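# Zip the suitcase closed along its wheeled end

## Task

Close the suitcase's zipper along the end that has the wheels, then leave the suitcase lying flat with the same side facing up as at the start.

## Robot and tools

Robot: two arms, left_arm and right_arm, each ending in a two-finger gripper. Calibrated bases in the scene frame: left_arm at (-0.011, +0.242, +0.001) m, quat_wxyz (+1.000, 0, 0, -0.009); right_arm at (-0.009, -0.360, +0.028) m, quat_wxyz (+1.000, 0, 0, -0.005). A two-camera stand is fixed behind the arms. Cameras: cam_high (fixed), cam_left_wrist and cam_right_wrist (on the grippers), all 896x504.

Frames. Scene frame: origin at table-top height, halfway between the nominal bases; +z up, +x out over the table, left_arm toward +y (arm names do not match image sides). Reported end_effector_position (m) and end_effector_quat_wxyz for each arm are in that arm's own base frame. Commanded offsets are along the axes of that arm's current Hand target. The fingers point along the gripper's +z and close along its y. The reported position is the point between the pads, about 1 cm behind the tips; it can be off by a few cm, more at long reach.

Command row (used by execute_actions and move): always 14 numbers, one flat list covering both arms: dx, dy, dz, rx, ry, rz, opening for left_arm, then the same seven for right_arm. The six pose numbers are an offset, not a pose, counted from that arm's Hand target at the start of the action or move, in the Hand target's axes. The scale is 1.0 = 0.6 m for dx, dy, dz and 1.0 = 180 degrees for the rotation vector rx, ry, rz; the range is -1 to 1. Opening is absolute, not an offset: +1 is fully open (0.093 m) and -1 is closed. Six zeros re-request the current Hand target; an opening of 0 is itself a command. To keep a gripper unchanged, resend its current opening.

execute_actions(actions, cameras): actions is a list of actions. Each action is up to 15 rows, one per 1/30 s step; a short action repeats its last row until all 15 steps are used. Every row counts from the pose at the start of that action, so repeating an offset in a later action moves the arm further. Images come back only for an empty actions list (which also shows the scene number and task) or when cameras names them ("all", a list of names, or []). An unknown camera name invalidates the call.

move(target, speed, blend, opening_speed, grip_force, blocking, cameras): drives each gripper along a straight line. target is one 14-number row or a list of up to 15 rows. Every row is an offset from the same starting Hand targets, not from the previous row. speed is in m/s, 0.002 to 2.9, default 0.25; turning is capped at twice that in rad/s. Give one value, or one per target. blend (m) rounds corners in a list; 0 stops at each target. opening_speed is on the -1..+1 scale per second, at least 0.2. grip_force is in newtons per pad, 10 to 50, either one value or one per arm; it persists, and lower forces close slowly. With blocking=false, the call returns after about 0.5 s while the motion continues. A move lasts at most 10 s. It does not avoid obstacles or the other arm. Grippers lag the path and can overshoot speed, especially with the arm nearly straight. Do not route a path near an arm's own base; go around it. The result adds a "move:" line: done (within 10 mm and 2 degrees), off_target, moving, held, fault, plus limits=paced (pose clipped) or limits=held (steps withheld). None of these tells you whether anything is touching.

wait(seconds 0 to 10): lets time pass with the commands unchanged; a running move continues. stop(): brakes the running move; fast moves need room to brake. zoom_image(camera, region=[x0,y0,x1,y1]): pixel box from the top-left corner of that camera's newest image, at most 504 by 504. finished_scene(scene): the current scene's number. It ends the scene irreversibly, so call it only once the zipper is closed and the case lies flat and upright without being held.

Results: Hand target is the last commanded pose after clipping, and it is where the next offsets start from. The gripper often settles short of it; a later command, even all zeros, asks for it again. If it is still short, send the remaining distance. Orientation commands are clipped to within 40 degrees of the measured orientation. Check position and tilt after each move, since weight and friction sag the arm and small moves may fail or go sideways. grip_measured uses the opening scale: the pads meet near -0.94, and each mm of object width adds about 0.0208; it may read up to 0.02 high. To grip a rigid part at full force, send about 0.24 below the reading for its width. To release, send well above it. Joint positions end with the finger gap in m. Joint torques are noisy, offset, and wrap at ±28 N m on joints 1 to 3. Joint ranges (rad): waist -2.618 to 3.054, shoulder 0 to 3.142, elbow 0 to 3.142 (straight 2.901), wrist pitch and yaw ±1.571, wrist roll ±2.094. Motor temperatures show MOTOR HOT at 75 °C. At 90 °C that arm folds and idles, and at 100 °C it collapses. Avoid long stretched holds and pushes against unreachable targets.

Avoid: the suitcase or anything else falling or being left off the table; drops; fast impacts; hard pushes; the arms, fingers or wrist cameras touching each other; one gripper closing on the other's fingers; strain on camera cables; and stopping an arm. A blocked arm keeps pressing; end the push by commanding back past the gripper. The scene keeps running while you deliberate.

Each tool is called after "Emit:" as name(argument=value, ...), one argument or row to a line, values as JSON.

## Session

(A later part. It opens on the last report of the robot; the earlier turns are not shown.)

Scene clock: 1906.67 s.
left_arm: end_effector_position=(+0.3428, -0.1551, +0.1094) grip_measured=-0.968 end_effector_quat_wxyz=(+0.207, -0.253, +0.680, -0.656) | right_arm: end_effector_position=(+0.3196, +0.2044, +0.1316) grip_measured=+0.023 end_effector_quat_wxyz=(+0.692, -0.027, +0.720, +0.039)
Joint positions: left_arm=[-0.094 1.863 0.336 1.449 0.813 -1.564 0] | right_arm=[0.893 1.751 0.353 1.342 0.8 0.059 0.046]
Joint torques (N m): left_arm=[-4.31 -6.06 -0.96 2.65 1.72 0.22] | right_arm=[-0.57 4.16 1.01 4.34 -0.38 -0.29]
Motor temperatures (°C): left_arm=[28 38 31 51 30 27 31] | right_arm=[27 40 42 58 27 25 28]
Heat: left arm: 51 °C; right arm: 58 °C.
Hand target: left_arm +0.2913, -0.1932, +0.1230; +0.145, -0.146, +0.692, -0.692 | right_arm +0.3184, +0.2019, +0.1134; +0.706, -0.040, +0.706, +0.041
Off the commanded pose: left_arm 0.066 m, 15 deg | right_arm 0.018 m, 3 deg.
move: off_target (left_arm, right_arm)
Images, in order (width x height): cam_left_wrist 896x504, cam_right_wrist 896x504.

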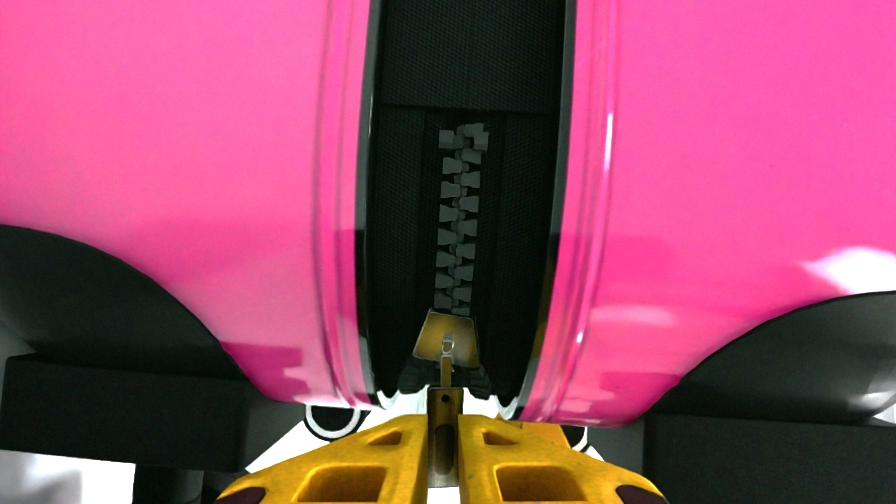

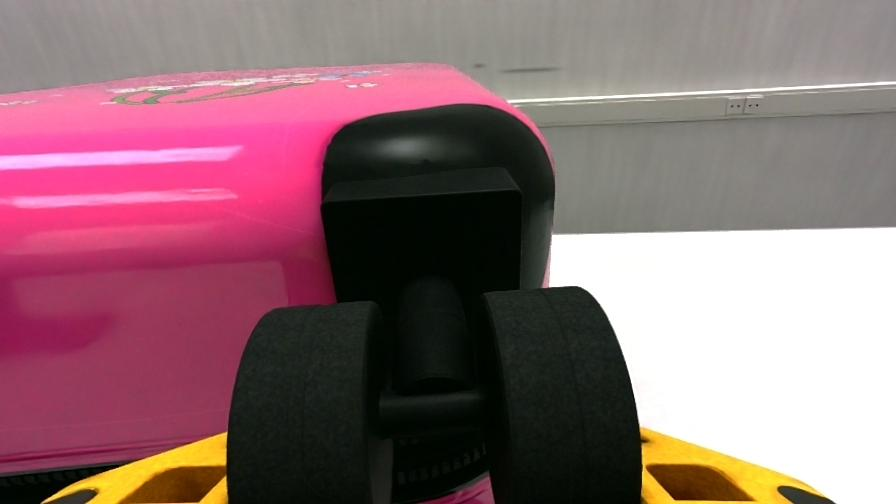

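Emit:
move(
  target=[0.06, 0.0, 0.02, 0.0, 0.0, 0.0, -1.0, 0.0, 0.0, 0.0, 0.0, 0.0, 0.0, 0.0],
  speed=0.05,
  cameras=["cam_left_wrist", "cam_right_wrist"],
)

Emit:
zoom_image(
  camera="cam_left_wrist",
  region=[340, 90, 600, 420],
)

Scene clock: 1916.87 s.
left_arm: end_effector_position=(+0.3322, -0.1637, +0.1094) grip_measured=-0.968 end_effector_quat_wxyz=(+0.243, -0.284, +0.675, -0.637) | right_arm: end_effector_position=(+0.3192, +0.2052, +0.1314) grip_measured=+0.023 end_effector_quat_wxyz=(+0.692, -0.029, +0.720, +0.041)
Joint positions: left_arm=[-0.193 1.795 0.256 1.452 0.612 -1.554 0] | right_arm=[0.893 1.751 0.352 1.343 0.794 0.059 0.046]
Joint torques (N m): left_arm=[-6.15 -5 -2.1 2.92 2.36 0.21] | right_arm=[-0.61 3.79 1.35 4.35 -0.27 -0.3]
Motor temperatures (°C): left_arm=[29 39 31 53 32 27 31] | right_arm=[27 39 41 61 27 25 28]
Heat: left arm: 53 °C; right arm: 61 °C.
Hand target: left_arm +0.2632, -0.2187, +0.1230; +0.145, -0.146, +0.692, -0.692 | right_arm +0.3184, +0.2019, +0.1134; +0.706, -0.040, +0.706, +0.041
Off the commanded pose: left_arm 0.089 m, 21 deg | right_arm 0.018 m, 3 deg.
move: off_target (left_arm, right_arm)
Images, in order (width x height): cam_left_wrist 896x504, cam_right_wrist 896x504.

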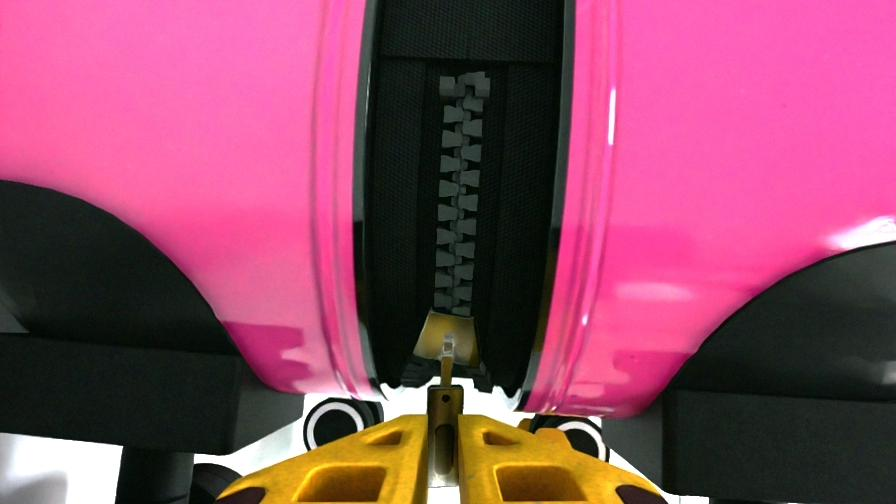

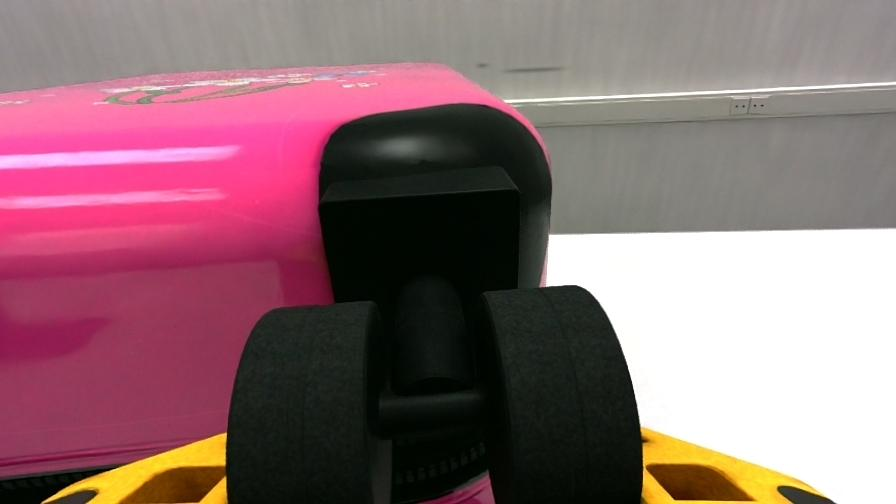

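Scaled by 1.527.

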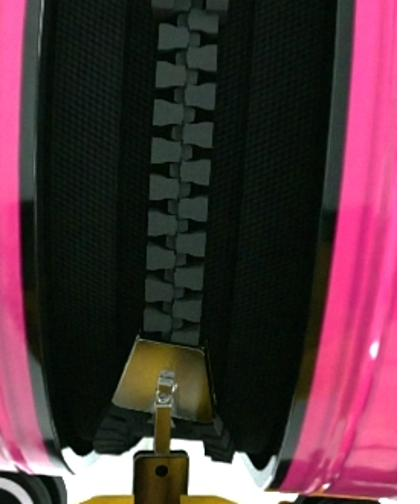

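Emit:
move(
  target=[-0.023, 0.0, 0.0387, -0.083, -0.111, 0.0, -1.0, 0.0, 0.0, 0.0, 0.0, 0.0, 0.0, 0.0],
  speed=0.05,
  cameras=["all"],
)

Emit:
zoom_image(
  camera="cam_left_wrist",
  region=[340, 50, 600, 420],
)

Scene clock: 2013.73 s.
left_arm: end_effector_position=(+0.3165, -0.1736, +0.1124) grip_measured=-0.968 end_effector_quat_wxyz=(+0.331, -0.379, +0.700, -0.506) | right_arm: end_effector_position=(+0.3185, +0.2113, +0.1315) grip_measured=+0.023 end_effector_quat_wxyz=(+0.691, -0.041, +0.720, +0.054)
Joint positions: left_arm=[-0.506 1.369 0.247 0.85 -0.01 -1.49 0] | right_arm=[0.893 1.751 0.352 1.345 0.757 0.059 0.046]
Joint torques (N m): left_arm=[-5.86 -5.15 6.72 1.58 1.89 0.3] | right_arm=[-0.7 4.1 0.92 4.32 0.08 -0.24]
Motor temperatures (°C): left_arm=[33 39 30 59 41 27 32] | right_arm=[27 36 36 76 27 25 30]
Heat: left arm: 59 °C; right arm: 76 °C. Fold the right arm in close to its base, or ease its load, before you think long.
Hand target: left_arm +0.2852, -0.2344, +0.1230; +0.243, -0.281, +0.740, -0.561 | right_arm +0.3184, +0.2019, +0.1134; +0.706, -0.040, +0.706, +0.041
Off the commanded pose: left_arm 0.069 m, 17 deg | right_arm 0.020 m, 3 deg.
MOTOR HOT: joint 4 (wrist pitch) of the right arm reports 76 °C; the controller's stop level is 90 °C. To cool a motor, set the load down, stop pushing, or move to a pose that needs little force.
move: off_target (left_arm, right_arm)

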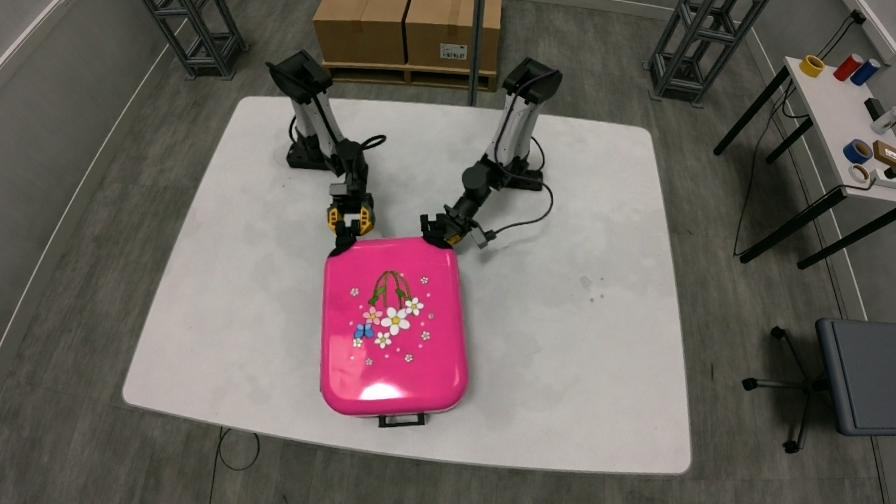

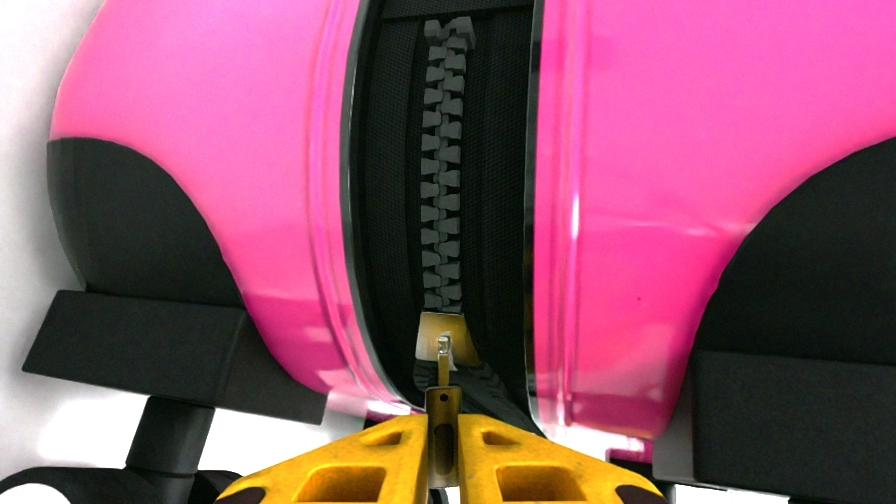

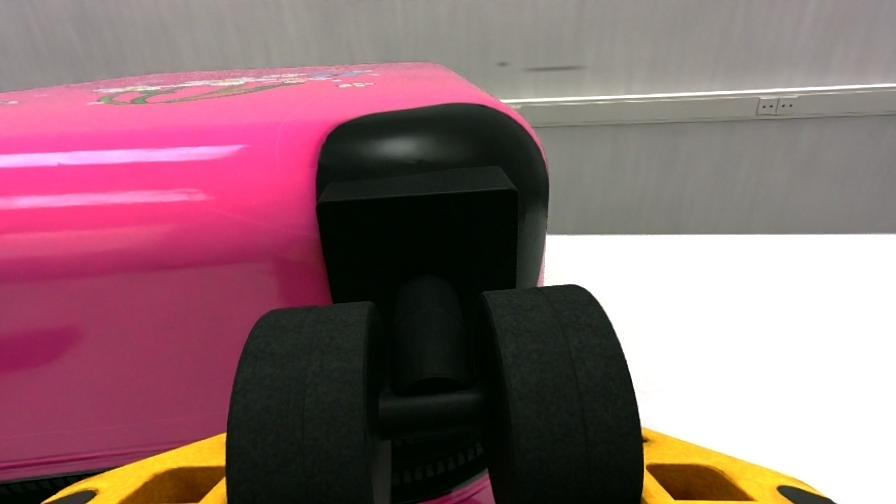

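Scaled by 1.362.

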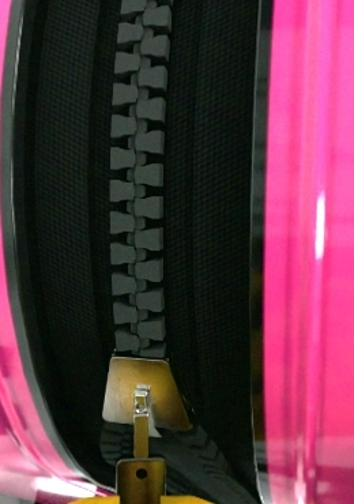

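Emit:
move(
  target=[0.0, 0.0, 0.0, 0.0, 0.0, 0.0, -1.0, -0.069, 0.0, 0.0, 0.0, 0.0, 0.0, 0.0],
  speed=0.06,
  cameras=["cam_left_wrist"],
)

Scene clock: 2018.20 s.
left_arm: end_effector_position=(+0.3133, -0.1787, +0.1124) grip_measured=-0.968 end_effector_quat_wxyz=(+0.327, -0.373, +0.704, -0.508) | right_arm: end_effector_position=(+0.3139, +0.2093, +0.1416) grip_measured=+0.023 end_effector_quat_wxyz=(+0.694, -0.058, +0.715, +0.053)
Joint positions: left_arm=[-0.523 1.366 0.247 0.846 -0.01 -1.49 0] | right_arm=[0.892 1.683 0.33 1.313 0.734 0.022 0.046]
Joint torques (N m): left_arm=[-4.85 -4.74 7.02 1.62 1.84 0.28] | right_arm=[-0.73 -6.52 5.35 2.42 0.24 -0.17]
Motor temperatures (°C): left_arm=[33 39 30 57 41 27 32] | right_arm=[27 36 36 76 27 25 30]
Heat: left arm: 57 °C; right arm: 76 °C. Fold the right arm in close to its base, or ease its load, before you think long.
Hand target: left_arm +0.2852, -0.2344, +0.1230; +0.243, -0.281, +0.740, -0.561 | right_arm +0.3184, +0.2019, +0.1548; +0.706, -0.040, +0.706, +0.041
Off the commanded pose: left_arm 0.063 m, 16 deg | right_arm 0.016 m, 3 deg.
MOTOR HOT: still on. Joint 4 (wrist pitch) of the right arm reports 76 °C.
move: off_target (left_arm, right_arm)
Images, in order (width x height): cam_left_wrist 896x504.

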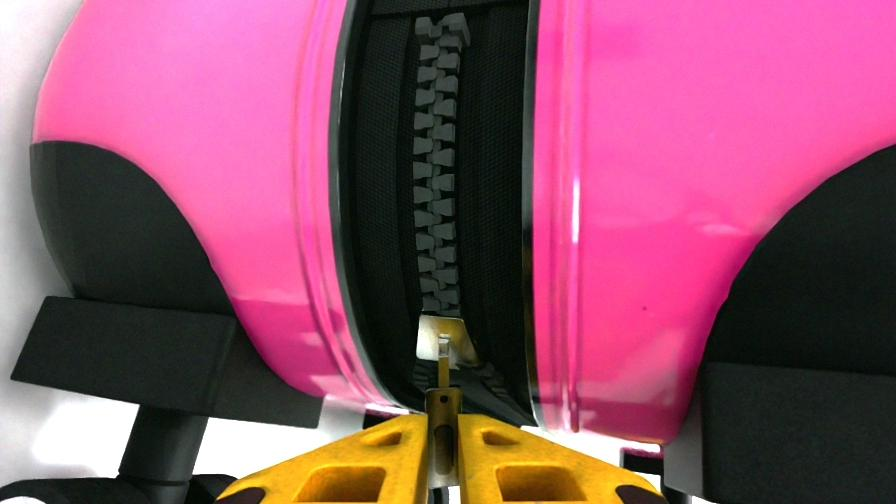

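Emit:
wait(
  seconds=0.1,
  cameras=["cam_high"],
)

Emit:
zoom_image(
  camera="cam_high",
  region=[310, 130, 570, 290],
)

Scene clock: 2032.97 s.
left_arm: end_effector_position=(+0.3133, -0.1787, +0.1124) grip_measured=-0.968 end_effector_quat_wxyz=(+0.327, -0.373, +0.704, -0.508) | right_arm: end_effector_position=(+0.3139, +0.2093, +0.1416) grip_measured=+0.023 end_effector_quat_wxyz=(+0.694, -0.058, +0.715, +0.053)
Joint positions: left_arm=[-0.523 1.366 0.247 0.846 -0.01 -1.49 0] | right_arm=[0.892 1.683 0.33 1.313 0.734 0.022 0.046]
Joint torques (N m): left_arm=[-4.85 -4.72 7.02 1.61 1.85 0.28] | right_arm=[-0.8 -6.43 5.14 2.4 0.17 -0.18]
Motor temperatures (°C): left_arm=[32 38 31 54 40 27 32] | right_arm=[27 38 38 71 27 25 30]
Heat: left arm: 54 °C; right arm: 71 °C.
Hand target: left_arm +0.2852, -0.2344, +0.1230; +0.243, -0.281, +0.740, -0.561 | right_arm +0.3184, +0.2019, +0.1548; +0.706, -0.040, +0.706, +0.041
Tool commands: left_gripper/opening=-1.0 right_gripper/opening=+0.0
Off the commanded pose: left_arm 0.063 m, 16 deg | right_arm 0.016 m, 3 deg.
MOTOR HOT: cleared for the motors of the right arm.
wait: 0.10 s; at rest from the start
Images, in order (width x height): cam_high 896x504.

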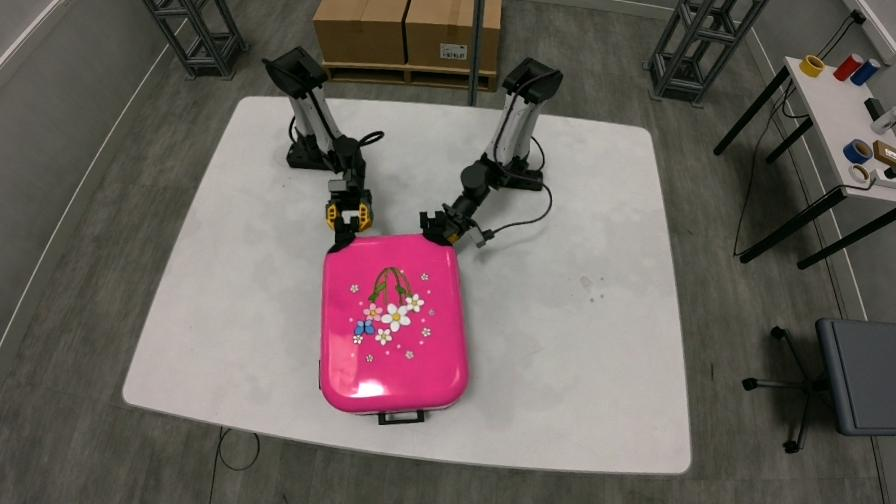

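Scaled by 1.938.

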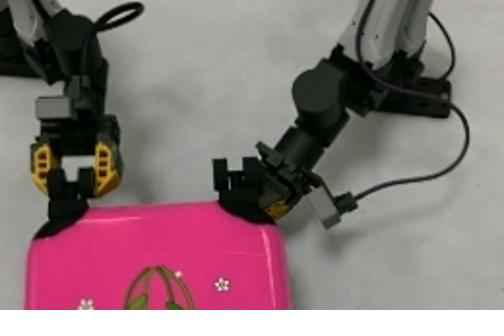

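Emit:
move(
  target=[0.025, 0.0, 0.0, 0.0, 0.0, 0.0, -1.0, 0.0, 0.0, 0.0, 0.0, 0.0, 0.0, 0.0],
  speed=0.04,
  cameras=["cam_left_wrist"],
)

Scene clock: 2099.00 s.
left_arm: end_effector_position=(+0.3099, -0.1817, +0.1129) grip_measured=-0.968 end_effector_quat_wxyz=(+0.341, -0.378, +0.703, -0.497) | right_arm: end_effector_position=(+0.3124, +0.2074, +0.1413) grip_measured=+0.023 end_effector_quat_wxyz=(+0.694, -0.059, +0.716, +0.053)
Joint positions: left_arm=[-0.574 1.353 0.247 0.829 -0.093 -1.49 0] | right_arm=[0.892 1.675 0.321 1.313 0.734 0.022 0.046]
Joint torques (N m): left_arm=[-6.19 -5.2 5.94 1.72 2 0.11] | right_arm=[-0.73 -6.06 5.9 2.48 0.19 -0.13]
Motor temperatures (°C): left_arm=[32 37 33 50 40 27 32] | right_arm=[27 40 39 64 27 25 30]
Heat: left arm: 50 °C; right arm: 64 °C.
Hand target: left_arm +0.2743, -0.2447, +0.1223; +0.243, -0.281, +0.740, -0.561 | right_arm +0.3184, +0.2019, +0.1548; +0.706, -0.040, +0.706, +0.041
Off the commanded pose: left_arm 0.073 m, 18 deg | right_arm 0.016 m, 3 deg.
move: off_target (left_arm, right_arm)
Images, in order (width x height): cam_left_wrist 896x504.

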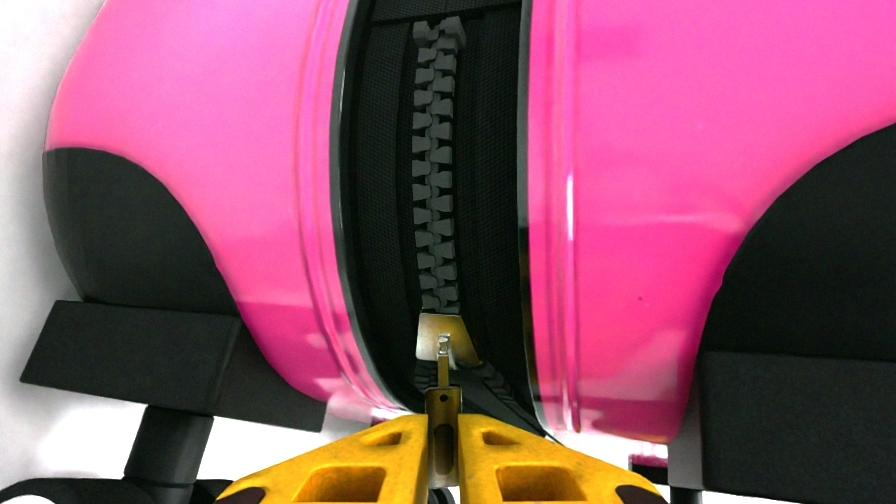

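Emit:
move(
  target=[0.033, 0.0, 0.0, 0.0, 0.0, 0.0, -1.0, 0.0, 0.0, 0.0, 0.0, 0.0, 0.0, 0.0],
  speed=0.04,
  cameras=["cam_left_wrist", "cam_high"],
)

Emit:
zoom_image(
  camera="cam_left_wrist",
  region=[340, 0, 600, 420],
)

Emit:
zoom_image(
  camera="cam_high",
  region=[310, 130, 570, 290],
)

Scene clock: 2104.50 s.
left_arm: end_effector_position=(+0.3031, -0.1839, +0.1128) grip_measured=-0.969 end_effector_quat_wxyz=(+0.360, -0.393, +0.696, -0.481) | right_arm: end_effector_position=(+0.3104, +0.2052, +0.1406) grip_measured=+0.023 end_effector_quat_wxyz=(+0.693, -0.060, +0.716, +0.052)
Joint positions: left_arm=[-0.654 1.334 0.242 0.803 -0.23 -1.51 0] | right_arm=[0.892 1.666 0.309 1.313 0.732 0.022 0.046]
Joint torques (N m): left_arm=[-7.43 -5.56 4.92 1.84 2.34 0.08] | right_arm=[-0.66 -5.05 6.72 2.42 0.23 -0.16]
Motor temperatures (°C): left_arm=[32 37 33 50 41 27 32] | right_arm=[27 41 39 64 27 25 30]
Heat: left arm: 50 °C; right arm: 64 °C.
Hand target: left_arm +0.2599, -0.2583, +0.1214; +0.243, -0.281, +0.740, -0.561 | right_arm +0.3184, +0.2019, +0.1548; +0.706, -0.040, +0.706, +0.041
Off the commanded pose: left_arm 0.087 m, 21 deg | right_arm 0.017 m, 3 deg.
move: off_target (left_arm, right_arm)
Images, in order (width x height): cam_high 896x504, cam_left_wrist 896x504.

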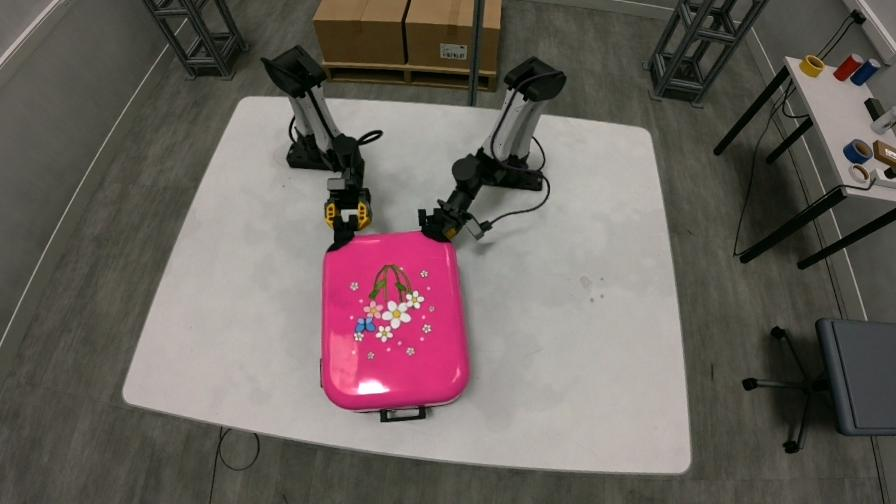

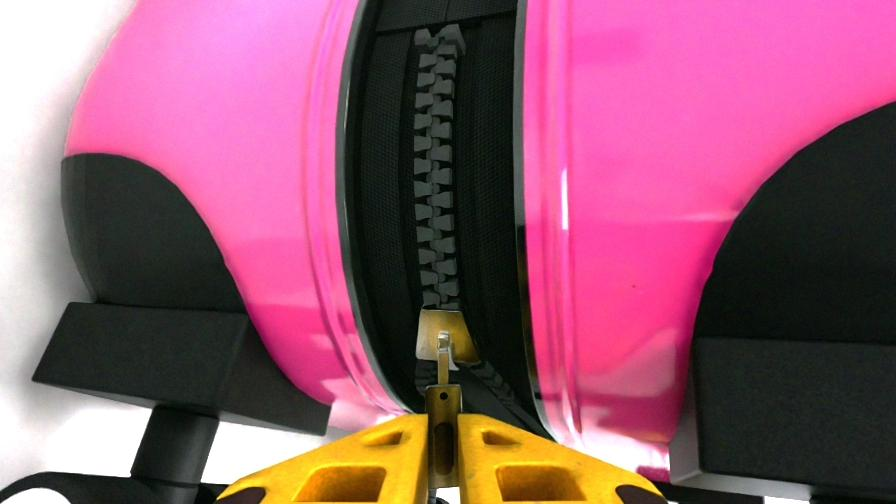

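Scaled by 1.200.

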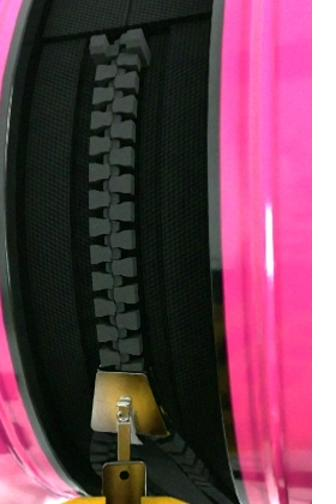

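Scaled by 1.938.

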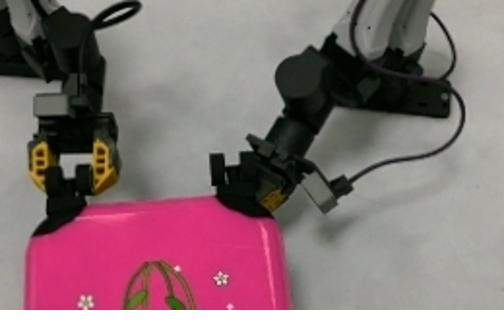

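Emit:
move(
  target=[
    [-0.1373, 0.0202, -0.0362, -0.0185, -0.1169, -0.0065, -1.0, 0.0, 0.0, 0.0, 0.0, 0.0, 0.0, 0.0],
    [-0.1373, 0.0202, -0.0362, -0.0185, -0.1169, -0.0065, -0.4, 0.0, 0.0, 0.0, 0.0, 0.0, 0.0, 0.0],
    [-0.0955, 0.0128, -0.1447, -0.0185, -0.1169, -0.0065, -0.4, 0.0, 0.0, 0.0, 0.0, 0.0, 0.0, 0.0],
  ],
  speed=0.06,
  cameras=["all"],
)

Scene clock: 2171.93 s.
left_arm: end_effector_position=(+0.2411, -0.1604, +0.1351) grip_measured=-0.403 end_effector_quat_wxyz=(+0.352, -0.386, +0.703, -0.482) | right_arm: end_effector_position=(+0.3089, +0.2110, +0.1406) grip_measured=+0.023 end_effector_quat_wxyz=(+0.692, -0.071, +0.716, +0.064)
Joint positions: left_arm=[-0.77 0.735 0.152 0.277 -0.319 -1.541 0.026] | right_arm=[0.895 1.665 0.309 1.311 0.703 0.022 0.046]
Joint torques (N m): left_arm=[-0.49 -1.13 6.91 1.74 -0.34 0.04] | right_arm=[-1.03 -4.98 6.8 2.47 0.5 -0.1]
Motor temperatures (°C): left_arm=[34 38 32 49 43 27 32] | right_arm=[27 40 41 59 27 25 31]
Heat: left arm: 49 °C; right arm: 59 °C.
Hand target: left_arm +0.2418, -0.1571, +0.1385; +0.360, -0.393, +0.696, -0.481 | right_arm +0.3184, +0.2019, +0.1548; +0.706, -0.040, +0.706, +0.041
Off the commanded pose: left_arm 0.005 m, 1 deg | right_arm 0.019 m, 5 deg.
move: off_target (right_arm)

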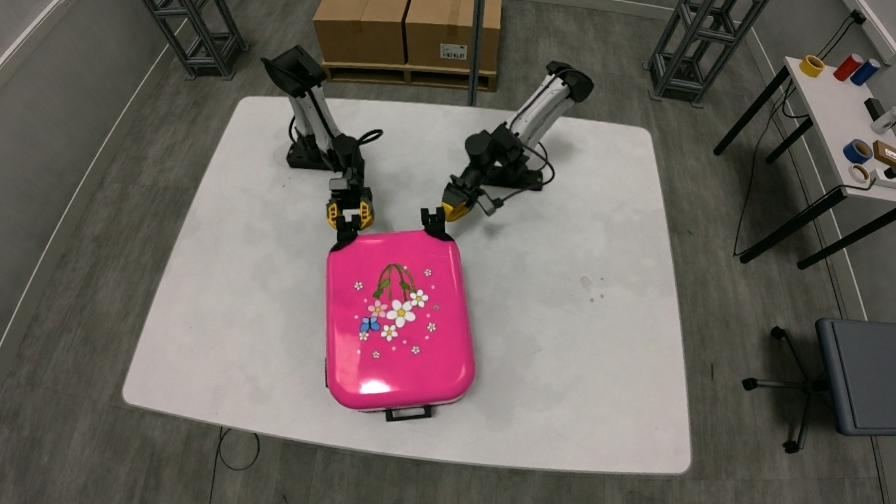

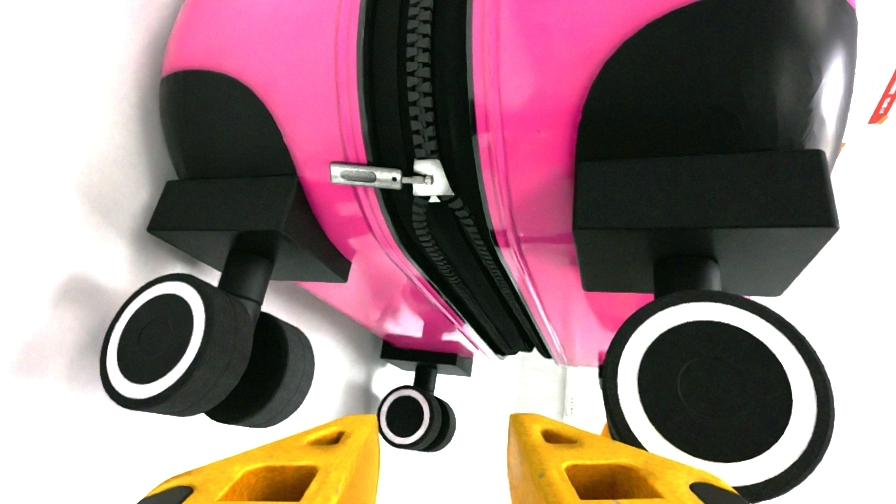

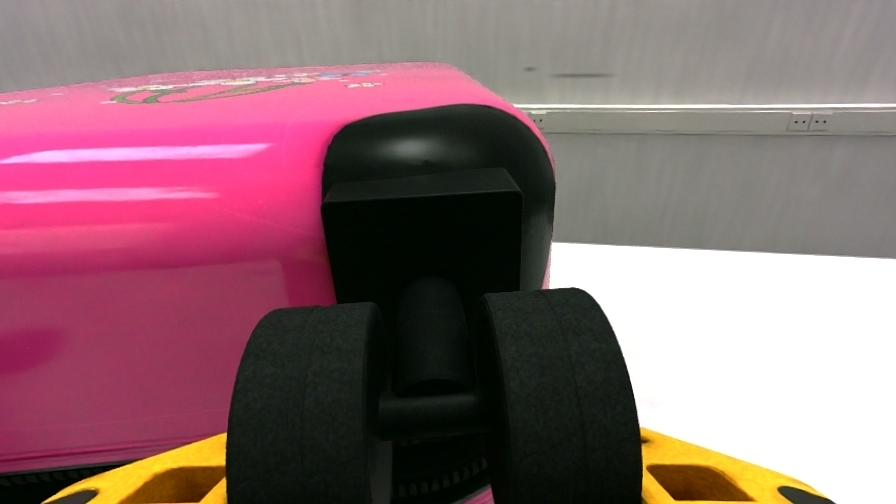

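Emit:
move(
  target=[-0.0885, 0.0335, 0.1077, 0.0638, -0.034, 0.4618, -0.3, 0.0, -0.0105, 0.091, 0.0, 0.0, 0.0, 0.0],
  speed=0.14,
  cameras=["all"],
)

Scene clock: 2198.77 s.
left_arm: end_effector_position=(+0.2985, -0.1228, +0.0550) grip_measured=-0.302 end_effector_quat_wxyz=(+0.564, +0.172, +0.793, -0.155) | right_arm: end_effector_position=(+0.3574, +0.2149, +0.1410) grip_measured=+0.023 end_effector_quat_wxyz=(+0.692, -0.073, +0.715, +0.068)
Joint positions: left_arm=[-0.301 1.627 0.054 1.246 0.172 0.004 0.031] | right_arm=[0.757 1.769 0.448 1.28 0.557 0.017 0.046]
Joint torques (N m): left_arm=[0.75 -2.44 5.26 3.98 0.11 0.24] | right_arm=[-2.33 -5.23 7.82 2.47 0.46 -0.12]
Motor temperatures (°C): left_arm=[32 36 33 51 38 27 31] | right_arm=[27 40 42 57 27 25 31]
Heat: left arm: 51 °C; right arm: 57 °C.
Hand target: left_arm +0.3176, -0.1301, +0.1079; +0.656, +0.179, +0.715, -0.163 | right_arm +0.3734, +0.2019, +0.1548; +0.706, -0.040, +0.706, +0.041
Off the commanded pose: left_arm 0.057 m, 14 deg | right_arm 0.025 m, 5 deg.
move: off_target (left_arm, right_arm)

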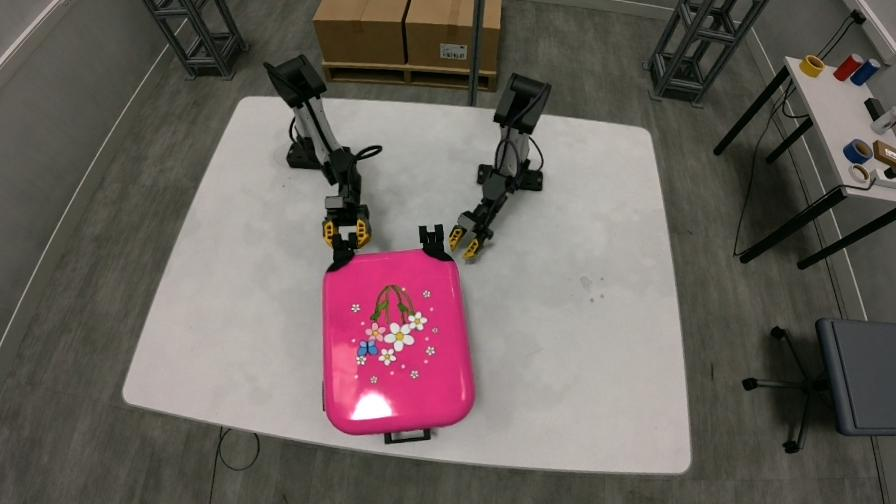

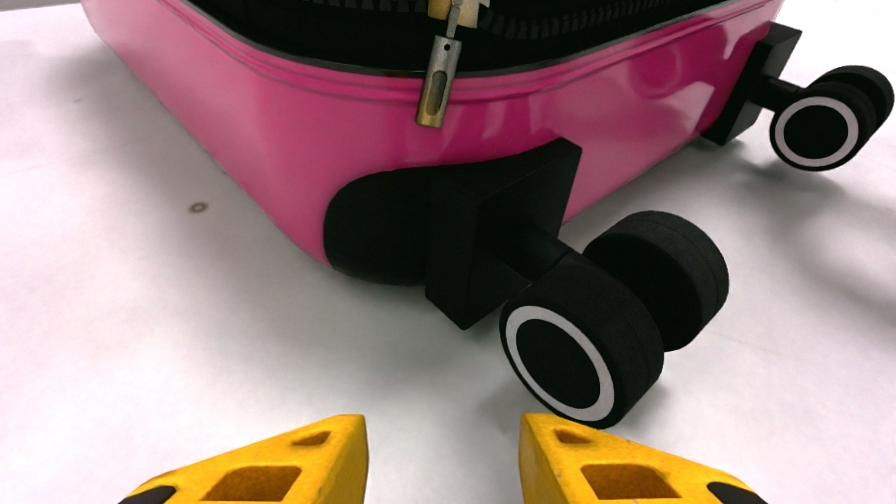

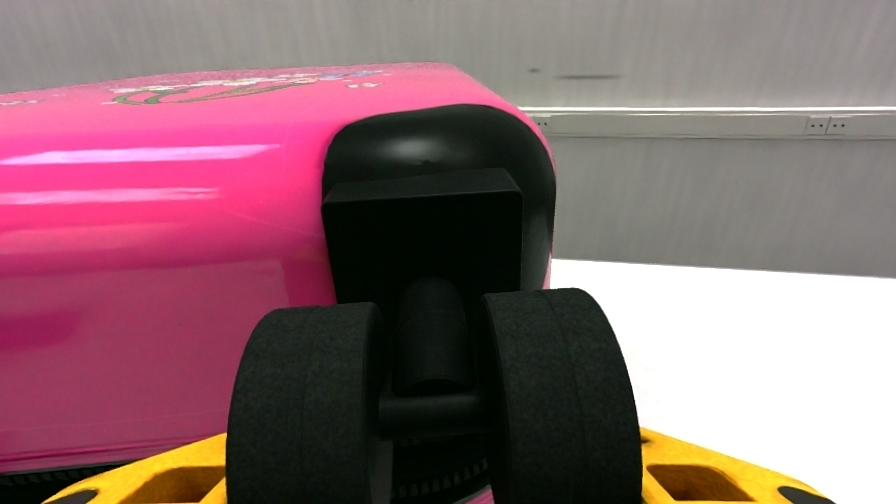

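Emit:
move(
  target=[-0.0163, 0.0452, -0.0058, 0.1211, 0.0275, 0.0153, -0.3, 0.0, 0.0, 0.0, 0.0, 0.0, 0.0, 0.0],
  speed=0.1,
  cameras=["cam_left_wrist"],
)

Scene clock: 2240.13 s.
left_arm: end_effector_position=(+0.3214, -0.1052, +0.0998) grip_measured=-0.302 end_effector_quat_wxyz=(+0.562, +0.304, +0.715, -0.282) | right_arm: end_effector_position=(+0.3574, +0.2149, +0.1410) grip_measured=+0.023 end_effector_quat_wxyz=(+0.692, -0.073, +0.715, +0.068)
Joint positions: left_arm=[0.095 1.562 0.287 0.919 0.932 0.226 0.031] | right_arm=[0.757 1.769 0.448 1.28 0.557 0.017 0.046]
Joint torques (N m): left_arm=[0.64 -5.9 6.97 1.51 0.27 0.24] | right_arm=[-2.03 -5.16 7.71 2.46 0.46 -0.11]
Motor temperatures (°C): left_arm=[30 36 33 69 36 27 30] | right_arm=[27 40 44 53 28 25 31]
Heat: left arm: 69 °C; right arm: 53 °C.
Hand target: left_arm +0.3280, -0.1049, +0.1180; +0.582, +0.323, +0.694, -0.272 | right_arm +0.3734, +0.2019, +0.1548; +0.706, -0.040, +0.706, +0.041
Off the commanded pose: left_arm 0.019 m, 4 deg | right_arm 0.025 m, 5 deg.
move: off_target (left_arm, right_arm)
Images, in order (width x height): cam_left_wrist 896x504.

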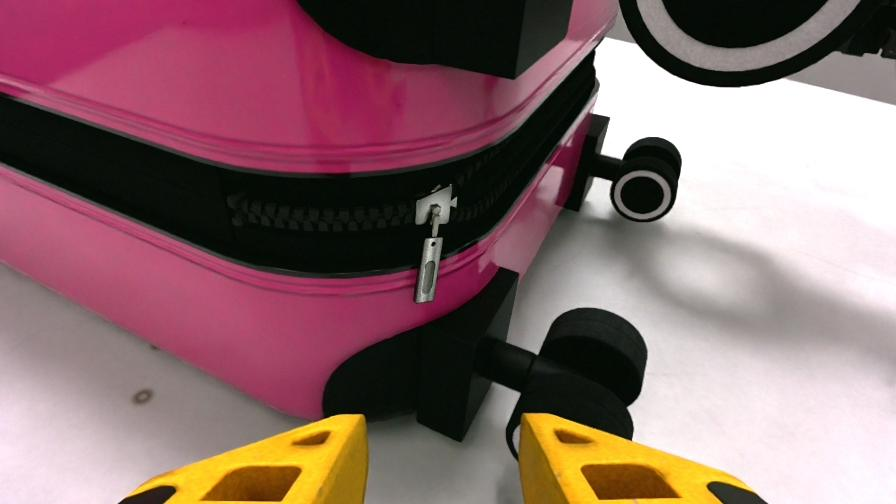

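Emit:
move(
  target=[0.0, 0.0063, 0.075, 0.0, 0.0, 0.0, -0.3, 0.0, 0.0, 0.0, 0.0, 0.0, 0.0, 0.0],
  speed=0.08,
  cameras=["cam_left_wrist"],
)

Scene clock: 2260.83 s.
left_arm: end_effector_position=(+0.3466, -0.1354, +0.0935) grip_measured=-0.302 end_effector_quat_wxyz=(+0.554, +0.316, +0.715, -0.286) | right_arm: end_effector_position=(+0.3574, +0.2149, +0.1410) grip_measured=+0.023 end_effector_quat_wxyz=(+0.692, -0.073, +0.715, +0.068)
Joint positions: left_arm=[-0.031 1.688 0.387 0.964 0.833 0.194 0.031] | right_arm=[0.757 1.769 0.448 1.28 0.557 0.017 0.046]
Joint torques (N m): left_arm=[-0.47 -3.84 6.82 2.24 -0.05 -0.02] | right_arm=[-2.26 -5.39 7.83 2.45 0.45 -0.14]
Motor temperatures (°C): left_arm=[30 36 33 56 35 27 30] | right_arm=[27 40 45 52 28 25 31]
Heat: left arm: 56 °C; right arm: 52 °C.
Hand target: left_arm +0.3594, -0.1364, +0.1102; +0.582, +0.323, +0.694, -0.272 | right_arm +0.3734, +0.2019, +0.1548; +0.706, -0.040, +0.706, +0.041
Off the commanded pose: left_arm 0.021 m, 4 deg | right_arm 0.025 m, 5 deg.
move: off_target (left_arm, right_arm)
Images, in order (width x height): cam_left_wrist 896x504.

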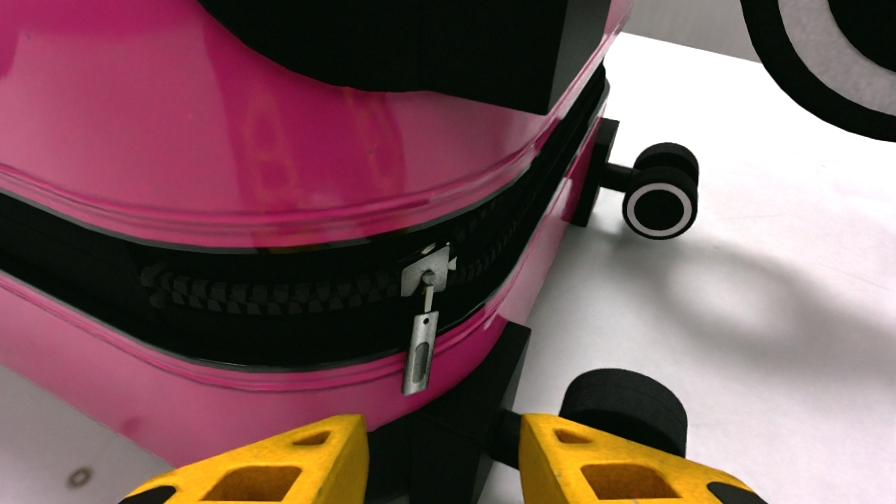

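Emit:
move(
  target=[-0.0083, 0.0125, 0.0467, 0.0, 0.0, 0.0, -0.3, 0.0, 0.0, 0.0, 0.0, 0.0, 0.0, 0.0],
  speed=0.05,
  cameras=["cam_left_wrist"],
)

Scene clock: 2273.17 s.
left_arm: end_effector_position=(+0.3702, -0.1474, +0.0941) grip_measured=-0.302 end_effector_quat_wxyz=(+0.556, +0.316, +0.715, -0.283) | right_arm: end_effector_position=(+0.3628, +0.2114, +0.1417) grip_measured=+0.023 end_effector_quat_wxyz=(+0.692, -0.067, +0.716, +0.062)
Joint positions: left_arm=[-0.075 1.763 0.477 0.968 0.786 0.174 0.031] | right_arm=[0.741 1.774 0.46 1.273 0.557 0.017 0.046]
Joint torques (N m): left_arm=[-1.02 -4.14 7.51 2.19 -0.15 -0.04] | right_arm=[-0.62 -5.56 7.17 2.55 0.45 -0.11]
Motor temperatures (°C): left_arm=[30 36 34 55 34 27 30] | right_arm=[27 40 45 51 28 25 31]
Heat: left arm: 55 °C; right arm: 51 °C.
Hand target: left_arm +0.3834, -0.1534, +0.1102; +0.582, +0.323, +0.694, -0.272 | right_arm +0.3734, +0.2019, +0.1548; +0.706, -0.040, +0.706, +0.041
Off the commanded pose: left_arm 0.022 m, 4 deg | right_arm 0.019 m, 4 deg.
move: off_target (left_arm, right_arm)
Images, in order (width x height): cam_left_wrist 896x504.

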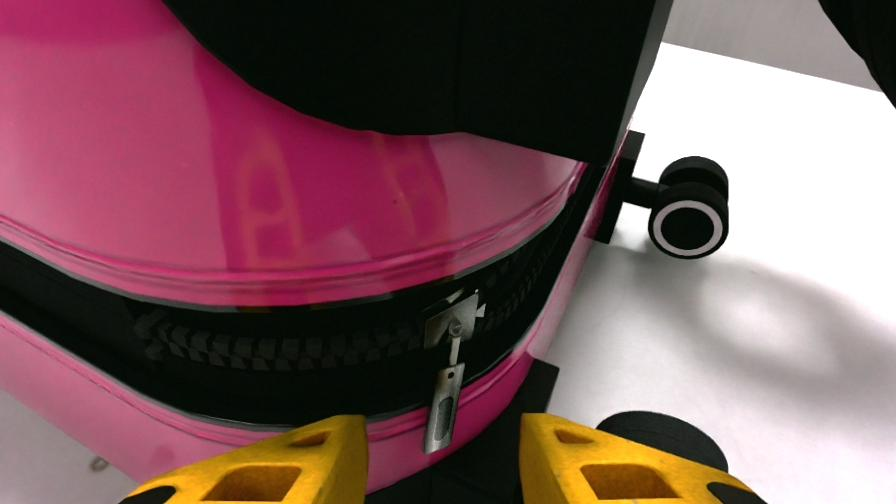

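Emit:
move(
  target=[
    [0.0, 0.0, -0.012, -0.083, 0.0, 0.0, -0.3, 0.0, 0.0, 0.0, 0.0, 0.0, 0.0, 0.0],
    [-0.004, 0.0, 0.012, -0.089, 0.0, 0.0, -0.3, 0.0, 0.0, 0.0, 0.0, 0.0, 0.0, 0.0],
  ],
  speed=0.04,
  cameras=["cam_left_wrist"],
)

Scene clock: 2285.83 s.
left_arm: end_effector_position=(+0.3743, -0.1547, +0.0847) grip_measured=-0.302 end_effector_quat_wxyz=(+0.583, +0.243, +0.754, -0.180) | right_arm: end_effector_position=(+0.3642, +0.2097, +0.1418) grip_measured=+0.023 end_effector_quat_wxyz=(+0.692, -0.065, +0.717, +0.059)
Joint positions: left_arm=[-0.249 1.743 0.393 1.076 0.35 0.11 0.031] | right_arm=[0.738 1.774 0.463 1.268 0.563 0.017 0.046]
Joint torques (N m): left_arm=[-0.54 -5.26 7.19 2.45 -0.21 -0.03] | right_arm=[-0.92 -5.64 7.17 2.67 0.34 -0.18]
Heat: left arm: 54 °C; right arm: 52 °C.
Hand target: left_arm +0.3882, -0.1591, +0.1113; +0.622, +0.239, +0.726, -0.173 | right_arm +0.3734, +0.2019, +0.1548; +0.706, -0.040, +0.706, +0.041
Off the commanded pose: left_arm 0.030 m, 6 deg | right_arm 0.018 m, 4 deg.
move: off_target (left_arm, right_arm)
Images, in order (width x height): cam_left_wrist 896x504.

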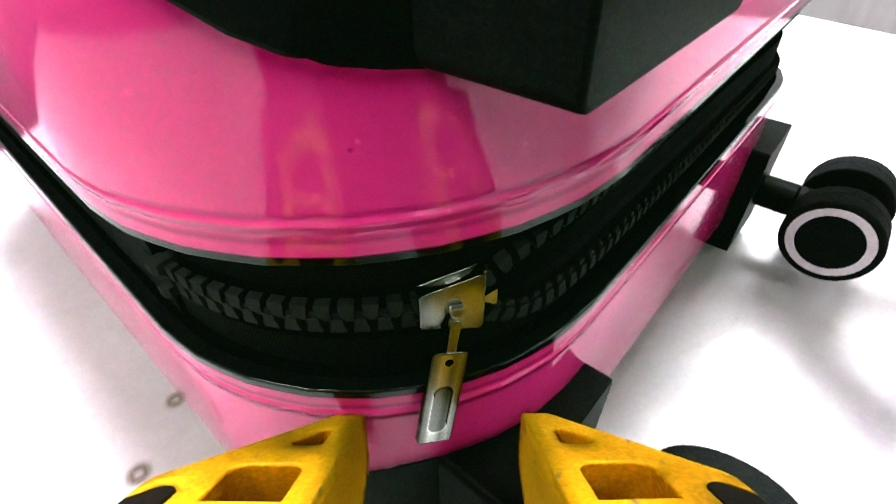

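Emit:
move(
  target=[-0.025, 0.0, -0.01, 0.0, 0.0, 0.0, -0.3, 0.0, 0.0, 0.0, 0.0, 0.0, 0.0, 0.0],
  speed=0.04,
  cameras=["cam_left_wrist"],
)

Scene clock: 2294.93 s.
left_arm: end_effector_position=(+0.3781, -0.1539, +0.1057) grip_measured=-0.302 end_effector_quat_wxyz=(+0.602, +0.240, +0.741, -0.175) | right_arm: end_effector_position=(+0.3642, +0.2097, +0.1418) grip_measured=+0.023 end_effector_quat_wxyz=(+0.692, -0.065, +0.717, +0.059)
Joint positions: left_arm=[-0.249 1.682 0.405 1.047 0.339 0.108 0.031] | right_arm=[0.738 1.774 0.463 1.268 0.563 0.017 0.046]
Joint torques (N m): left_arm=[-0.42 -7.2 7.06 1.79 -0.16 -0.02] | right_arm=[-0.77 -5.72 6.79 2.61 0.41 -0.09]
Heat: left arm: 54 °C; right arm: 53 °C.
Hand target: left_arm +0.3850, -0.1578, +0.1271; +0.622, +0.239, +0.726, -0.173 | right_arm +0.3734, +0.2019, +0.1548; +0.706, -0.040, +0.706, +0.041
Off the commanded pose: left_arm 0.023 m, 3 deg | right_arm 0.018 m, 4 deg.
move: off_target (left_arm, right_arm)
Images, in order (width x height): cam_left_wrist 896x504.

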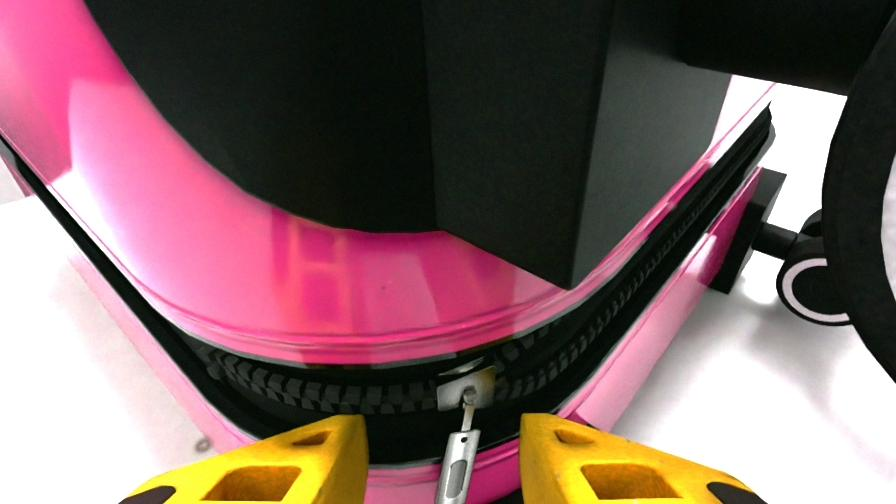

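Emit:
move(
  target=[0.0133, -0.004, 0.0, 0.0, 0.0, 0.0, -0.3, 0.0, 0.0, 0.0, 0.0, 0.0, 0.0, 0.0],
  speed=0.04,
  cameras=["cam_left_wrist"],
)

Scene clock: 2301.80 s.
left_arm: end_effector_position=(+0.3771, -0.1567, +0.1056) grip_measured=-0.302 end_effector_quat_wxyz=(+0.601, +0.242, +0.741, -0.176) | right_arm: end_effector_position=(+0.3642, +0.2097, +0.1418) grip_measured=+0.023 end_effector_quat_wxyz=(+0.692, -0.065, +0.717, +0.059)
Joint positions: left_arm=[-0.258 1.682 0.405 1.047 0.335 0.108 0.031] | right_arm=[0.738 1.774 0.463 1.268 0.563 0.017 0.046]
Joint torques (N m): left_arm=[-0.53 -4.38 5.57 2.31 -0.17 -0.02] | right_arm=[-0.8 -5.74 6.98 2.58 0.37 -0.07]
Heat: left arm: 54 °C; right arm: 53 °C.
Hand target: left_arm +0.3828, -0.1588, +0.1191; +0.622, +0.239, +0.726, -0.173 | right_arm +0.3734, +0.2019, +0.1548; +0.706, -0.040, +0.706, +0.041
Off the commanded pose: left_arm 0.015 m, 3 deg | right_arm 0.018 m, 4 deg.
move: off_target (left_arm, right_arm)
Images, in order (width x height): cam_left_wrist 896x504.

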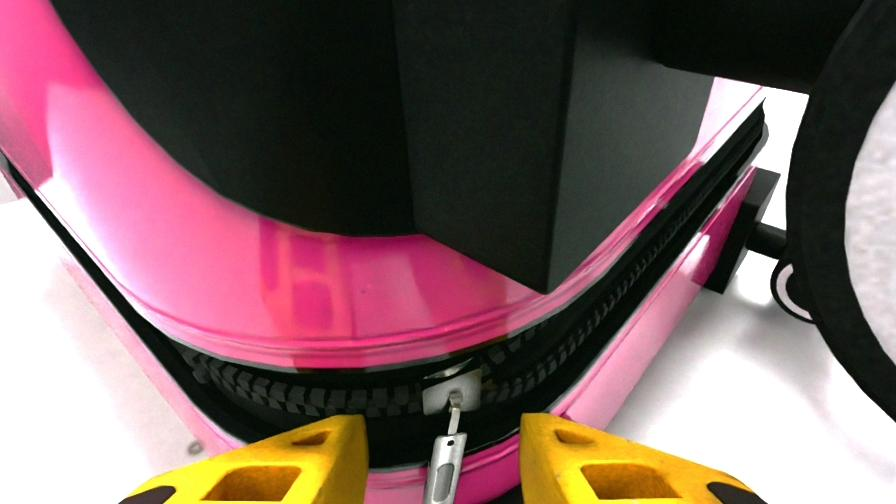

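Emit:
move(
  target=[0.0, 0.0, 0.0, 0.0, 0.0, 0.0, -1.0, 0.0, 0.0, 0.0, 0.0, 0.0, 0.0, 0.0],
  speed=0.04,
  grip_force=[25, 50],
  cameras=["cam_left_wrist"],
)

Scene clock: 2309.30 s.
left_arm: end_effector_position=(+0.3776, -0.1555, +0.1056) grip_measured=-0.984 end_effector_quat_wxyz=(+0.601, +0.241, +0.741, -0.175) | right_arm: end_effector_position=(+0.3642, +0.2097, +0.1418) grip_measured=+0.023 end_effector_quat_wxyz=(+0.692, -0.065, +0.717, +0.059)
Joint positions: left_arm=[-0.255 1.682 0.405 1.047 0.335 0.108 0] | right_arm=[0.738 1.774 0.463 1.268 0.563 0.017 0.046]
Joint torques (N m): left_arm=[-0.49 -4.4 5.57 2.31 -0.17 -0.02] | right_arm=[-0.91 -5.42 6.93 2.65 0.44 -0.13]
Motor temperatures (°C): left_arm=[29 37 34 55 33 27 30] | right_arm=[27 40 43 54 28 25 31]
Heat: left arm: 55 °C; right arm: 54 °C.
Hand target: left_arm +0.3828, -0.1588, +0.1191; +0.622, +0.239, +0.726, -0.173 | right_arm +0.3734, +0.2019, +0.1548; +0.706, -0.040, +0.706, +0.041
Off the commanded pose: left_arm 0.015 m, 3 deg | right_arm 0.018 m, 4 deg.
grip_force (N): 25, 50
move: off_target (left_arm, right_arm)
Images, in order (width x height): cam_left_wrist 896x504.

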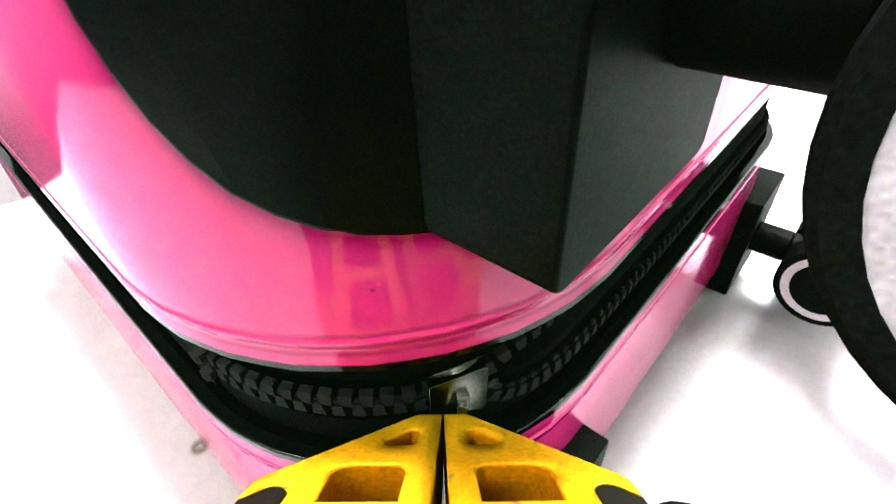

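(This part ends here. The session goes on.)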